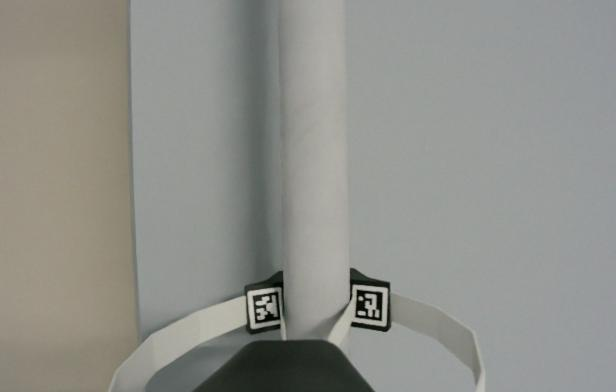

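Call:
{"method": "move", "body": {
  "blocking": false,
  "r2": {"base":{"translate_m":-0.15,"strafe_m":-0.19},"joints":{"wrist_yaw_rad":0.25},"speeds":{"wrist_yaw_rad":0.12},"pace":"slow","contact_limits":{"translate_m":0.8}},
  "cameras": []
}}

Call:
{"method": "wait", "body": {
  "seconds": 4,
  "cameras": []
}}

Call:
{"method": "move", "body": {
  "blocking": false,
  "r2": {"base":{"translate_m":-0.12,"strafe_m":-0.20},"joints":{"wrist_yaw_rad":0.5},"speeds":{"wrist_yaw_rad":0.12},"pace":"slow","contact_limits":{"translate_m":0.8}},
  "cameras": []
}}

Call:
{"method": "wait", "body": {
  "seconds": 4,
  "cameras": ["r2_wrist_camera","r2_head_camera","r1_head_camera"]
}}

Scene clock: 348.60 s.
move: r2 moving
r1: as last shown
r1.base_tilt: forward=-1.6 right=+1.3
r1.lidar_m: 1.00 0.96 1.03 2.50 2.63 2.15 2.08 2.21 2.27 2.20 0.97 0.78
r1.servo_current: wrist_yaw_rad=39(72) wrist_pitch_rad=46(52) wrist_roll_rad=59(59) gripper_m=39(46)
r1.wrist_depth_mm: 508 525 530 530 530 535 535 / - - - - - 1499 1205 / - 946 960 - - 1430 1229 / - 946 - - - - - / - - - - - - - / - 190 195 - 190 - - / - 144 - 141 - - -
r2.base_odometry: x=-3.459 y=-1.126 heading=-2.202
r2.turned_by_wheels: +0.001
r2.turned_by_imu: -0.098
r2.base_tilt: forward=-0.6 right=+0.1
r2.lidar_m: 0.41 0.82 0.99 1.75 1.89 2.23 0.93 1.04 3.31 2.87 1.62 0.59
r2.base_status: translate_m moving; strafe_m moving
r2.joint_positions: lift_m=+0.820 arm_m=+0.000 wrist_yaw_rad=+0.054 wrist_pitch_rad=-0.001 wrist_roll_rad=+0.001 gripper_m=-0.037
r2.joint_status: wrist_yaw_rad moving
r2.measured_speeds: translate_m=-0.030 strafe_m=-0.035 rotate_rad=-0.004 lift_m=+0.000 arm_m=+0.000 wrist_yaw_rad=+0.117 wrist_pitch_rad=+0.000 wrist_roll_rad=+0.000
r2.motor_effort: lift_m=+18(18) arm_m=-7(7) wheel_0=-1(8) wheel_1=-11(11) wheel_2=+21(22)
r2.servo_current: wrist_yaw_rad=13(98) wrist_pitch_rad=39(46) wrist_roll_rad=39(52) gripper_m=98(104)
r2.contact_limits: translate_m 0.8
r2.hand_pose: x=+0.4637 y=-0.0718 z=+0.9984 quat_wxyz=(+1.000, +0.000, +0.000, +0.027) (m; r2's base frame)
r2.wrist_depth_mm: - 197 220 161 298 368 - / - 198 220 162 300 368 - / - 199 222 165 303 359 - / - 203 223 164 304 373 - / - 200 223 167 304 364 - / - 203 185 167 179 377 - / - 142 220 - 325 357 -
pictures: none
No camera images: "cameras" was empty.

Scene clock: 351.87 s.
earlier move: r2 done
r1.base_odometry: x=-1.253 y=+1.222 heading=-2.343
r1.turned_by_wheels: +0.000
r1.turned_by_imu: +0.000
r1.base_tilt: forward=-1.6 right=+1.3
r1.lidar_m: 1.07 0.96 1.06 2.51 2.64 2.16 2.07 2.18 2.27 2.22 1.03 0.79
r1.base_status: not commanded
r1.joint_positions: lift_m=+0.685 arm_m=+0.000 wrist_yaw_rad=+0.003 wrist_pitch_rad=+0.002 wrist_roll_rad=+1.568 gripper_m=+0.100
r1.joint_status: not commanded
r1.measured_speeds: all 0
r1.motor_effort: lift_m=+23(23) arm_m=-4(4) wheel_0=+0(1) wheel_1=+0(1) wheel_2=+0(0)
r1.servo_current: wrist_yaw_rad=52(72) wrist_pitch_rad=39(52) wrist_roll_rad=59(65) gripper_m=46(52)
r1.hand_pose: x=+0.4595 y=-0.0867 z=+0.8622 quat_wxyz=(+0.708, +0.706, +0.002, +0.000) (m; r1's base frame)
r1.wrist_depth_mm: 504 521 530 530 535 539 535 / - - - - - 1756 1229 / - - - - - 1430 1229 / - 1118 1138 1138 - - 1098 / - - - - - - - / - 189 195 - 189 - - / - 144 - 140 - - -
r2.base_odometry: x=-3.521 y=-0.905 heading=-2.201
r2.turned_by_wheels: +0.000
r2.turned_by_imu: -0.119
r2.base_tilt: forward=-0.6 right=+0.1
r2.lidar_m: 0.40 0.99 1.09 1.70 1.99 2.19 0.82 0.90 3.45 2.78 2.46 0.91
r2.base_status: done
r2.joint_positions: lift_m=+0.820 arm_m=+0.000 wrist_yaw_rad=+0.254 wrist_pitch_rad=-0.001 wrist_roll_rad=+0.001 gripper_m=-0.037
r2.joint_status: all done
r2.measured_speeds: all 0
r2.motor_effort: lift_m=+18(18) arm_m=-7(7) wheel_0=-1(8) wheel_1=-10(18) wheel_2=+21(24)
r2.servo_current: wrist_yaw_rad=52(98) wrist_pitch_rad=46(46) wrist_roll_rad=46(65) gripper_m=98(104)
r2.contact_limits: translate_m 0.8
r2.hand_pose: x=+0.4722 y=-0.0120 z=+0.9984 quat_wxyz=(+0.992, +0.000, +0.000, +0.127) (m; r2's base frame)
r2.wrist_depth_mm: - 187 222 161 324 - - / - 191 220 163 324 394 - / - 192 220 166 338 394 - / - 190 220 164 325 397 - / - 193 226 167 338 397 - / - 193 185 167 178 - - / - 186 216 - 357 - -
wait: 3.27 of 4 s (r2 has come to rest)
pictures: none
No camera images: "cameras" was empty.

Scene clock: 352.37 s.
move: r2 moving
r1: as last shown
r1.lidar_m: 1.05 0.95 1.05 2.51 2.63 2.14 2.07 2.21 2.26 2.19 0.98 0.77
r1.motor_effort: lift_m=+23(23) arm_m=-3(4) wheel_0=+0(1) wheel_1=+0(0) wheel_2=+0(0)
r1.servo_current: wrist_yaw_rad=59(65) wrist_pitch_rad=46(52) wrist_roll_rad=59(65) gripper_m=46(46)
r1.wrist_depth_mm: 500 525 525 530 530 535 539 / - - - - - 1756 1229 / - - - - - 1464 1229 / - 1118 1160 1160 - - 1098 / - - - - - - - / - 189 195 - 189 - - / - 144 - 141 - - -
r2.base_odometry: x=-3.526 y=-0.893 heading=-2.200
r2.turned_by_wheels: +0.001
r2.turned_by_imu: -0.032
r2.base_tilt: forward=-0.6 right=+0.1
r2.lidar_m: 0.40 0.43 1.05 1.65 1.97 2.15 0.82 0.85 3.54 2.81 2.67 1.01
r2.base_status: translate_m moving; strafe_m moving
r2.joint_positions: lift_m=+0.820 arm_m=+0.000 wrist_yaw_rad=+0.305 wrist_pitch_rad=-0.001 wrist_roll_rad=+0.001 gripper_m=-0.037
r2.joint_status: wrist_yaw_rad moving
r2.measured_speeds: translate_m=-0.025 strafe_m=-0.042 rotate_rad=+0.002 lift_m=+0.000 arm_m=+0.000 wrist_yaw_rad=+0.130 wrist_pitch_rad=+0.000 wrist_roll_rad=+0.000
r2.motor_effort: lift_m=+18(18) arm_m=-6(7) wheel_0=+1(3) wheel_1=-13(14) wheel_2=+24(24)
r2.servo_current: wrist_yaw_rad=39(52) wrist_pitch_rad=46(46) wrist_roll_rad=46(52) gripper_m=98(104)
r2.contact_limits: translate_m 0.8
r2.hand_pose: x=+0.4724 y=+0.0032 z=+0.9984 quat_wxyz=(+0.988, +0.000, +0.000, +0.152) (m; r2's base frame)
r2.wrist_depth_mm: - 192 222 161 320 384 - / - 192 220 163 319 384 - / - 193 220 166 330 387 - / - 194 220 164 332 387 - / - 194 227 167 332 392 - / - 195 185 167 178 - - / - 142 217 - 338 - -
pictures: none
No camera images: "cameras" was empty.

Scene clock: 356.20 s.
earlier move: r2 done
r1.base_odometry: x=-1.253 y=+1.222 heading=-2.343
r1.turned_by_wheels: +0.000
r1.turned_by_imu: +0.000
r1.base_tilt: forward=-1.6 right=+1.3
r1.lidar_m: 1.15 0.97 1.03 2.50 2.65 2.11 2.07 2.20 2.30 2.21 0.98 0.78
r1.base_status: not commanded
r1.joint_positions: lift_m=+0.685 arm_m=+0.000 wrist_yaw_rad=+0.003 wrist_pitch_rad=+0.002 wrist_roll_rad=+1.568 gripper_m=+0.100
r1.joint_status: not commanded
r1.measured_speeds: all 0
r1.motor_effort: lift_m=+23(23) arm_m=-3(4) wheel_0=+0(1) wheel_1=+0(1) wheel_2=+0(0)
r1.servo_current: wrist_yaw_rad=39(72) wrist_pitch_rad=52(52) wrist_roll_rad=46(72) gripper_m=39(52)
r1.hand_pose: x=+0.4595 y=-0.0867 z=+0.8622 quat_wxyz=(+0.708, +0.706, +0.002, +0.000) (m; r1's base frame)
r1.wrist_depth_mm: 500 525 530 530 535 535 535 / - - - - - 1756 1205 / - - - - - 1537 1205 / - - 1808 - - 1464 1182 / - - - - - - 1138 / - 190 195 - 189 - - / - 144 - 141 - - -
r2.base_odometry: x=-3.612 y=-0.691 heading=-2.200
r2.turned_by_wheels: +0.000
r2.turned_by_imu: -0.252
r2.base_tilt: forward=-0.6 right=+0.1
r2.lidar_m: 0.41 0.35 1.09 1.37 2.04 2.05 0.76 0.78 4.50 2.96 2.70 1.80
r2.base_status: done
r2.joint_positions: lift_m=+0.820 arm_m=+0.000 wrist_yaw_rad=+0.509 wrist_pitch_rad=-0.001 wrist_roll_rad=+0.001 gripper_m=-0.037
r2.joint_status: all done
r2.measured_speeds: translate_m=+0.000 strafe_m=+0.000 rotate_rad=+0.001 lift_m=+0.000 arm_m=+0.000 wrist_yaw_rad=+0.000 wrist_pitch_rad=+0.000 wrist_roll_rad=+0.000
r2.motor_effort: lift_m=+18(18) arm_m=-9(10) wheel_0=+7(15) wheel_1=-4(29) wheel_2=+15(32)
r2.servo_current: wrist_yaw_rad=65(85) wrist_pitch_rad=33(46) wrist_roll_rad=52(65) gripper_m=98(104)
r2.contact_limits: translate_m 0.8
r2.hand_pose: x=+0.4657 y=+0.0642 z=+0.9984 quat_wxyz=(+0.968, +0.000, +0.000, +0.252) (m; r2's base frame)
r2.wrist_depth_mm: - 180 220 161 373 - - / 172 181 222 162 375 - - / 173 182 222 163 375 - - / - 182 223 166 375 - - / - 182 231 166 375 - - / - 181 185 167 174 - - / - 172 216 - - - -
wait: 3.83 of 4 s (r2 has come to rest)
pictures: r1_head_camera, r2_head_camera, r2_wrist_camera
Images, in order (width x height): r1_head_camera 420x560, r2_head_camera 420x560, r2_wrist_camera 616x392.

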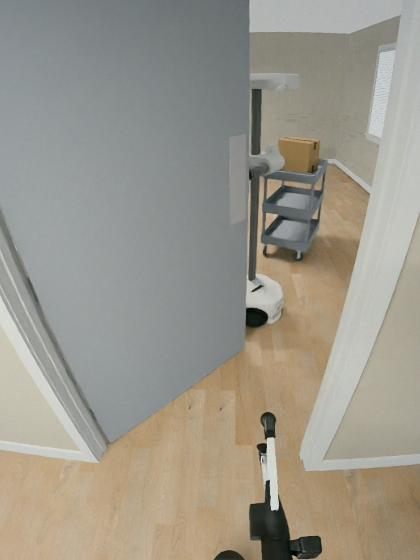

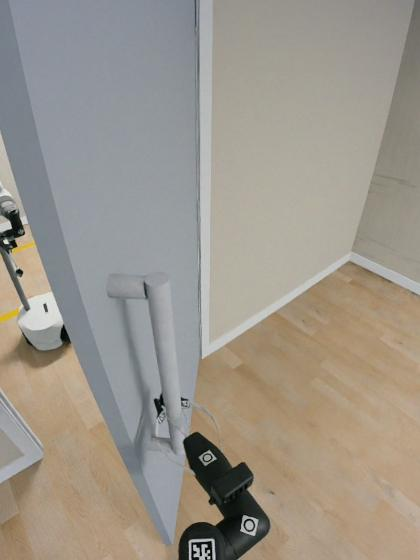

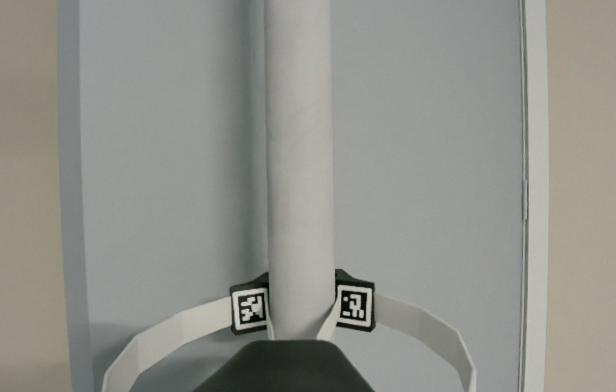

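Call:
{"method": "move", "body": {
  "blocking": false,
  "r2": {"base":{"translate_m":0.0,"strafe_m":-0.25},"pace":"slow","contact_limits":{"strafe_m":0.8}},
  "cameras": []
}}

Call:
{"method": "wait", "body": {
  "seconds": 5,
  "cameras": ["r2_head_camera","r1_head_camera"]
}}

Scene clock: 368.17 s.
move: r2 moving
r1: as last shown
r1.lidar_m: 1.14 0.96 1.04 2.50 2.65 2.14 2.07 2.20 2.27 2.19 0.94 0.78
r1.motor_effort: lift_m=+23(23) arm_m=-4(4) wheel_0=+0(1) wheel_1=+0(0) wheel_2=+0(0)
r1.servo_current: wrist_yaw_rad=52(52) wrist_pitch_rad=39(46) wrist_roll_rad=59(59) gripper_m=46(52)
r1.wrist_depth_mm: 500 530 525 530 530 535 539 / - - - - - 1756 1229 / - - - - - 1576 1205 / - - 1863 - - 1499 1182 / - - 1229 - - - 1118 / - 190 194 - 189 - - / - 144 - 141 - - -
r2.base_odometry: x=-3.624 y=-0.682 heading=-2.199
r2.turned_by_wheels: +0.001
r2.turned_by_imu: +0.002
r2.base_tilt: forward=-0.6 right=+0.0
r2.lidar_m: 0.42 0.37 1.10 1.38 2.05 2.08 0.77 0.78 4.47 2.93 2.71 1.81
r2.base_status: translate_m moving; strafe_m moving
r2.joint_positions: lift_m=+0.820 arm_m=+0.000 wrist_yaw_rad=+0.511 wrist_pitch_rad=-0.001 wrist_roll_rad=+0.001 gripper_m=-0.037
r2.joint_status: not commanded
r2.measured_speeds: translate_m=+0.000 strafe_m=-0.056 rotate_rad=+0.001 lift_m=+0.000 arm_m=+0.000 wrist_yaw_rad=+0.000 wrist_pitch_rad=+0.000 wrist_roll_rad=+0.000
r2.motor_effort: lift_m=+18(18) arm_m=-10(10) wheel_0=+12(18) wheel_1=-11(13) wheel_2=+12(13)
r2.servo_current: wrist_yaw_rad=52(72) wrist_pitch_rad=39(46) wrist_roll_rad=39(59) gripper_m=104(104)
r2.contact_limits: strafe_m 0.8
r2.hand_pose: x=+0.4656 y=+0.0647 z=+0.9984 quat_wxyz=(+0.968, +0.000, +0.000, +0.253) (m; r2's base frame)
r2.wrist_depth_mm: 168 181 223 162 379 - - / 169 182 224 163 377 - - / 170 188 224 163 377 - - / 173 183 224 164 377 - - / - 182 231 164 379 - - / - 178 185 167 179 - - / - 168 217 - - - -
pictures: none
No camera images: "cameras" was empty.

Scene clock: 371.30 s.
earlier move: r2 done
r1.base_odometry: x=-1.253 y=+1.222 heading=-2.343
r1.turned_by_wheels: +0.000
r1.turned_by_imu: +0.000
r1.base_tilt: forward=-1.6 right=+1.2
r1.lidar_m: 1.29 0.95 1.03 2.50 2.62 2.15 2.05 2.20 2.28 2.20 1.00 0.78
r1.base_status: not commanded
r1.joint_positions: lift_m=+0.685 arm_m=+0.000 wrist_yaw_rad=+0.003 wrist_pitch_rad=+0.002 wrist_roll_rad=+1.568 gripper_m=+0.100
r1.joint_status: not commanded
r1.measured_speeds: all 0
r1.motor_effort: lift_m=+23(23) arm_m=-3(4) wheel_0=+1(1) wheel_1=+0(1) wheel_2=+0(0)
r1.servo_current: wrist_yaw_rad=52(65) wrist_pitch_rad=46(52) wrist_roll_rad=52(65) gripper_m=46(52)
r1.hand_pose: x=+0.4595 y=-0.0867 z=+0.8622 quat_wxyz=(+0.708, +0.706, +0.002, +0.000) (m; r1's base frame)
r1.wrist_depth_mm: 500 521 525 530 535 535 539 / - - - - - 1708 1205 / - - - - - 1863 1229 / - - - - - 1618 1229 / - - 1756 - 1863 1576 1229 / - 190 195 - 189 - 1205 / - 144 - 141 - - -
r2.base_odometry: x=-3.815 y=-0.544 heading=-2.198
r2.turned_by_wheels: +0.001
r2.turned_by_imu: +0.036
r2.base_tilt: forward=-0.6 right=+0.0
r2.lidar_m: 0.39 0.36 1.25 1.58 2.23 0.81 0.73 4.60 3.95 2.72 2.47 1.89
r2.base_status: done
r2.joint_positions: lift_m=+0.820 arm_m=+0.000 wrist_yaw_rad=+0.513 wrist_pitch_rad=-0.001 wrist_roll_rad=+0.001 gripper_m=-0.037
r2.joint_status: not commanded
r2.measured_speeds: all 0
r2.motor_effort: lift_m=+18(18) arm_m=-10(10) wheel_0=+11(19) wheel_1=-8(13) wheel_2=+20(21)
r2.servo_current: wrist_yaw_rad=72(91) wrist_pitch_rad=39(46) wrist_roll_rad=39(59) gripper_m=98(111)
r2.contact_limits: strafe_m 0.8
r2.hand_pose: x=+0.4654 y=+0.0655 z=+0.9984 quat_wxyz=(+0.967, +0.000, +0.000, +0.254) (m; r2's base frame)
r2.wrist_depth_mm: 151 166 236 162 - - - / 151 173 225 163 - - - / 152 172 226 163 - - - / 154 179 226 164 - - - / 156 179 236 165 - - - / 152 167 185 166 173 - - / 155 156 208 - - - -
wait: 3.13 of 5 s (r2 has come to rest)
pictures: r1_head_camera, r2_head_camera
Images, in order (width x height): r1_head_camera 420x560, r2_head_camera 420x560.

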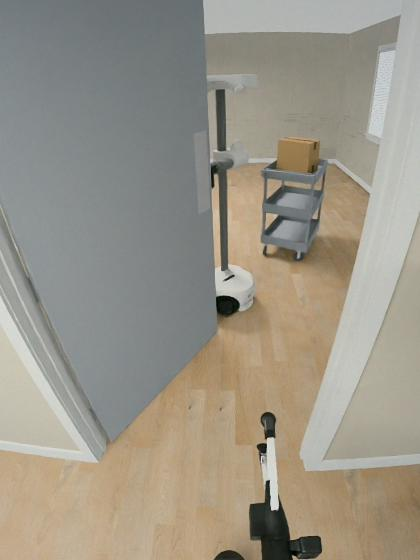

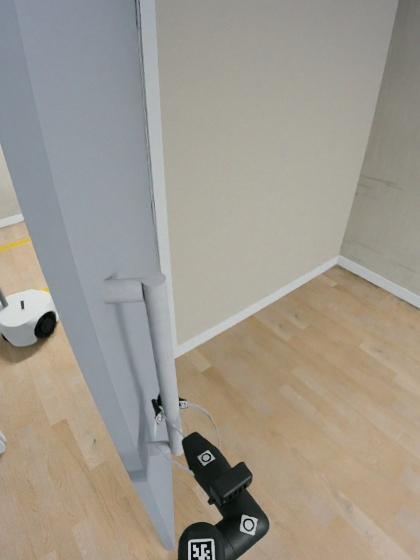

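Call:
{"method": "move", "body": {
  "blocking": false,
  "r2": {"base":{"translate_m":0.0,"strafe_m":-0.25},"pace":"slow","contact_limits":{"strafe_m":0.8}},
  "cameras": []
}}

Call:
{"method": "wait", "body": {
  "seconds": 4,
  "cameras": ["r1_head_camera","r2_head_camera"]
}}

Scene clock: 391.20 s.
move: r2 moving
r1: as last shown
r1.base_tilt: forward=-1.6 right=+1.3
r1.lidar_m: 1.27 0.95 1.03 2.51 2.63 2.16 2.07 2.20 2.28 2.20 1.01 0.78
r1.motor_effort: lift_m=+23(23) arm_m=-3(4) wheel_0=+0(1) wheel_1=+0(0) wheel_2=+0(0)
r1.servo_current: wrist_yaw_rad=33(59) wrist_pitch_rad=33(52) wrist_roll_rad=46(78) gripper_m=46(46)
r1.wrist_depth_mm: 504 525 525 525 535 525 535 / - - - - - 1756 1229 / - - - - - 1756 1205 / - - - - - 1708 1255 / - - 1808 - 1863 1618 1281 / - 190 196 - 189 - 1205 / - 144 - 141 - - -
r2.base_odometry: x=-3.827 y=-0.536 heading=-2.197
r2.turned_by_wheels: +0.002
r2.turned_by_imu: +0.011
r2.base_tilt: forward=-0.6 right=+0.1
r2.lidar_m: 0.40 0.36 1.29 1.61 2.27 0.83 0.75 4.59 3.90 2.65 2.48 1.89
r2.base_status: translate_m moving; strafe_m moving
r2.joint_positions: lift_m=+0.820 arm_m=+0.000 wrist_yaw_rad=+0.514 wrist_pitch_rad=-0.001 wrist_roll_rad=+0.001 gripper_m=-0.037
r2.joint_status: not commanded
r2.measured_speeds: translate_m=+0.002 strafe_m=-0.060 rotate_rad=-0.004 lift_m=+0.000 arm_m=+0.000 wrist_yaw_rad=+0.000 wrist_pitch_rad=+0.000 wrist_roll_rad=+0.000
r2.motor_effort: lift_m=+18(18) arm_m=-9(10) wheel_0=+14(21) wheel_1=-12(12) wheel_2=+15(18)
r2.servo_current: wrist_yaw_rad=65(85) wrist_pitch_rad=46(46) wrist_roll_rad=39(59) gripper_m=104(104)
r2.contact_limits: strafe_m 0.8
r2.hand_pose: x=+0.4654 y=+0.0656 z=+0.9984 quat_wxyz=(+0.967, +0.000, +0.000, +0.254) (m; r2's base frame)
r2.wrist_depth_mm: 153 175 227 162 - - - / 150 175 228 163 - - - / 152 176 229 164 - - - / 153 176 229 164 - - - / 154 181 229 165 - - - / 154 175 185 166 169 - - / 154 158 219 - - - -
pictures: none
No camera images: "cameras" was empty.

Scene clock: 394.33 s.
earlier move: r2 done
r1.base_odometry: x=-1.253 y=+1.222 heading=-2.343
r1.turned_by_wheels: +0.000
r1.turned_by_imu: +0.000
r1.base_tilt: forward=-1.6 right=+1.3
r1.lidar_m: 1.48 0.96 1.06 2.49 2.61 2.17 2.08 2.21 2.28 2.21 1.01 0.78
r1.base_status: not commanded
r1.joint_positions: lift_m=+0.685 arm_m=+0.000 wrist_yaw_rad=+0.003 wrist_pitch_rad=+0.002 wrist_roll_rad=+1.568 gripper_m=+0.100
r1.joint_status: not commanded
r1.measured_speeds: all 0
r1.motor_effort: lift_m=+23(23) arm_m=-4(4) wheel_0=+1(1) wheel_1=+0(1) wheel_2=+0(0)
r1.servo_current: wrist_yaw_rad=65(85) wrist_pitch_rad=39(52) wrist_roll_rad=39(78) gripper_m=46(52)
r1.hand_pose: x=+0.4595 y=-0.0867 z=+0.8622 quat_wxyz=(+0.708, +0.706, +0.002, +0.000) (m; r1's base frame)
r1.wrist_depth_mm: 500 530 530 530 535 530 544 / - - - - - 1708 1229 / - - - - - 1708 1255 / - - - - - 1808 1255 / - - - - - 1708 1229 / - - 214 - 193 1499 1205 / - 144 - 141 - - 1182
r2.base_odometry: x=-4.017 y=-0.399 heading=-2.196
r2.turned_by_wheels: +0.000
r2.turned_by_imu: +0.115
r2.base_tilt: forward=-0.6 right=+0.0
r2.lidar_m: 0.38 0.35 1.43 1.95 2.48 0.82 0.78 4.49 3.13 2.34 2.26 1.78
r2.base_status: done
r2.joint_positions: lift_m=+0.820 arm_m=+0.000 wrist_yaw_rad=+0.515 wrist_pitch_rad=-0.001 wrist_roll_rad=+0.001 gripper_m=-0.037
r2.joint_status: not commanded
r2.measured_speeds: all 0
r2.motor_effort: lift_m=+18(18) arm_m=-9(10) wheel_0=+12(22) wheel_1=-8(13) wheel_2=+18(21)
r2.servo_current: wrist_yaw_rad=91(98) wrist_pitch_rad=39(52) wrist_roll_rad=46(59) gripper_m=104(104)
r2.contact_limits: strafe_m 0.8
r2.hand_pose: x=+0.4653 y=+0.0660 z=+0.9984 quat_wxyz=(+0.967, +0.000, +0.000, +0.255) (m; r2's base frame)
r2.wrist_depth_mm: 143 165 231 163 - - - / 143 172 232 163 - - - / 144 171 232 163 - - - / 144 171 231 164 - - - / 143 177 242 165 - - - / 147 164 185 166 164 - - / 147 152 217 - - - -
wait: 3.13 of 4 s (r2 has come to rest)
pictures: r1_head_camera, r2_head_camera
Images, in order (width x height): r1_head_camera 420x560, r2_head_camera 420x560.

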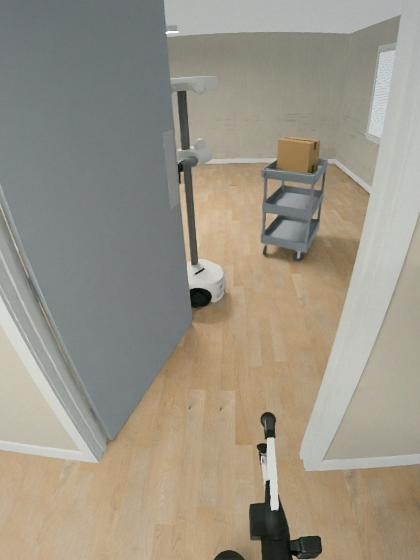

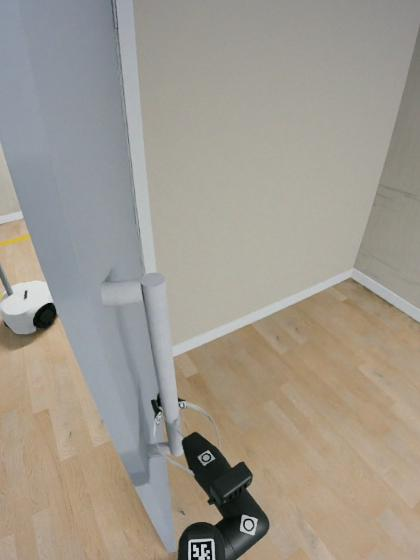

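Call:
{"method": "move", "body": {
  "blocking": false,
  "r2": {"base":{"translate_m":0.04,"strafe_m":-0.25},"pace":"slow","contact_limits":{"strafe_m":0.8}},
  "cameras": []
}}

Call:
{"method": "wait", "body": {
  "seconds": 5,
  "cameras": ["r1_head_camera","r2_head_camera"]
}}

Scene clock: 402.50 s.
move: r2 moving
r1: as last shown
r1.base_tilt: forward=-1.6 right=+1.2
r1.lidar_m: 1.49 0.96 1.05 2.50 2.63 2.14 2.07 2.20 2.29 2.22 1.00 0.78
r1.motor_effort: lift_m=+23(23) arm_m=-3(4) wheel_0=+0(1) wheel_1=+0(1) wheel_2=+0(0)
r1.servo_current: wrist_yaw_rad=59(59) wrist_pitch_rad=46(46) wrist_roll_rad=52(65) gripper_m=39(46)
r1.wrist_depth_mm: 500 521 525 535 535 539 535 / - - - - - 1708 1205 / - - - - - 1756 1255 / - - - - - 1756 1255 / - - - - - 1808 1229 / - - 216 - 193 1499 1255 / - 144 - 141 - - 1160
r2.base_odometry: x=-4.029 y=-0.393 heading=-2.195
r2.turned_by_wheels: +0.001
r2.turned_by_imu: +0.006
r2.base_tilt: forward=-0.6 right=+0.0
r2.lidar_m: 0.41 0.35 1.45 1.96 2.46 0.82 0.78 4.50 3.11 2.35 2.24 1.80
r2.base_status: translate_m moving; strafe_m moving
r2.joint_positions: lift_m=+0.820 arm_m=+0.000 wrist_yaw_rad=+0.515 wrist_pitch_rad=-0.001 wrist_roll_rad=+0.001 gripper_m=-0.037
r2.joint_status: not commanded
r2.measured_speeds: translate_m=+0.007 strafe_m=-0.050 rotate_rad=-0.004 lift_m=+0.000 arm_m=+0.000 wrist_yaw_rad=+0.000 wrist_pitch_rad=+0.000 wrist_roll_rad=+0.000
r2.motor_effort: lift_m=+18(18) arm_m=-9(10) wheel_0=+16(20) wheel_1=-10(12) wheel_2=+9(16)
r2.servo_current: wrist_yaw_rad=78(98) wrist_pitch_rad=39(46) wrist_roll_rad=59(59) gripper_m=104(104)
r2.contact_limits: strafe_m 0.8
r2.hand_pose: x=+0.4653 y=+0.0660 z=+0.9984 quat_wxyz=(+0.967, +0.000, +0.000, +0.255) (m; r2's base frame)
r2.wrist_depth_mm: 142 166 233 162 - - - / 142 173 222 163 - - - / 144 172 233 164 - - - / 145 172 233 164 - - - / 144 172 232 165 - - - / 148 165 185 166 170 - - / 147 153 219 - - - -
pictures: none
No camera images: "cameras" was empty.

Scene clock: 405.73 s.
earlier move: r2 done
r1.base_odometry: x=-1.253 y=+1.222 heading=-2.343
r1.turned_by_wheels: +0.000
r1.turned_by_imu: +0.000
r1.base_tilt: forward=-1.6 right=+1.3
r1.lidar_m: 1.83 0.95 1.04 2.51 2.62 2.12 2.06 2.21 2.28 2.18 1.01 0.77
r1.base_status: not commanded
r1.joint_positions: lift_m=+0.685 arm_m=+0.000 wrist_yaw_rad=+0.003 wrist_pitch_rad=+0.002 wrist_roll_rad=+1.568 gripper_m=+0.100
r1.joint_status: not commanded
r1.measured_speeds: all 0
r1.motor_effort: lift_m=+23(23) arm_m=-4(4) wheel_0=+1(1) wheel_1=+0(1) wheel_2=+0(0)
r1.servo_current: wrist_yaw_rad=39(72) wrist_pitch_rad=46(59) wrist_roll_rad=52(72) gripper_m=39(52)
r1.hand_pose: x=+0.4595 y=-0.0867 z=+0.8622 quat_wxyz=(+0.708, +0.706, +0.002, +0.000) (m; r1's base frame)
r1.wrist_depth_mm: 504 525 525 525 530 535 539 / - - - - - 1708 1229 / - - - - - 1808 1255 / - - - - - 1756 1229 / - - - - - 1808 1255 / - - 214 - 199 1576 1255 / - 162 1499 144 - - 1229
r2.base_odometry: x=-4.243 y=-0.286 heading=-2.195
r2.turned_by_wheels: +0.000
r2.turned_by_imu: +0.080
r2.base_tilt: forward=-0.6 right=+0.0
r2.lidar_m: 0.40 0.35 1.61 2.21 1.13 0.96 - 4.45 2.55 2.05 2.01 1.74
r2.base_status: done
r2.joint_positions: lift_m=+0.820 arm_m=+0.000 wrist_yaw_rad=+0.516 wrist_pitch_rad=-0.001 wrist_roll_rad=+0.001 gripper_m=-0.037
r2.joint_status: not commanded
r2.measured_speeds: all 0
r2.motor_effort: lift_m=+18(18) arm_m=-10(10) wheel_0=+14(23) wheel_1=-8(13) wheel_2=+12(16)
r2.servo_current: wrist_yaw_rad=85(104) wrist_pitch_rad=46(46) wrist_roll_rad=46(72) gripper_m=98(111)
r2.contact_limits: strafe_m 0.8
r2.hand_pose: x=+0.4652 y=+0.0663 z=+0.9984 quat_wxyz=(+0.967, +0.000, +0.000, +0.255) (m; r2's base frame)
r2.wrist_depth_mm: 128 166 243 162 - - - / 130 167 228 164 - - - / 130 167 228 164 - - - / 130 167 242 165 - - - / 131 166 241 165 - - - / 131 158 185 167 177 - - / 132 150 223 - - - -
wait: 3.23 of 5 s (r2 has come to rest)
pictures: r1_head_camera, r2_head_camera
Images, in order (width x height): r1_head_camera 420x560, r2_head_camera 420x560.

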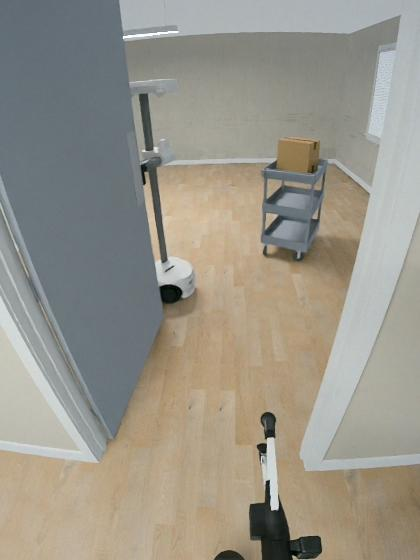

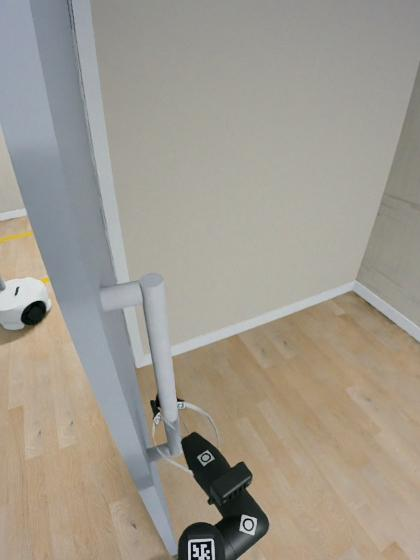

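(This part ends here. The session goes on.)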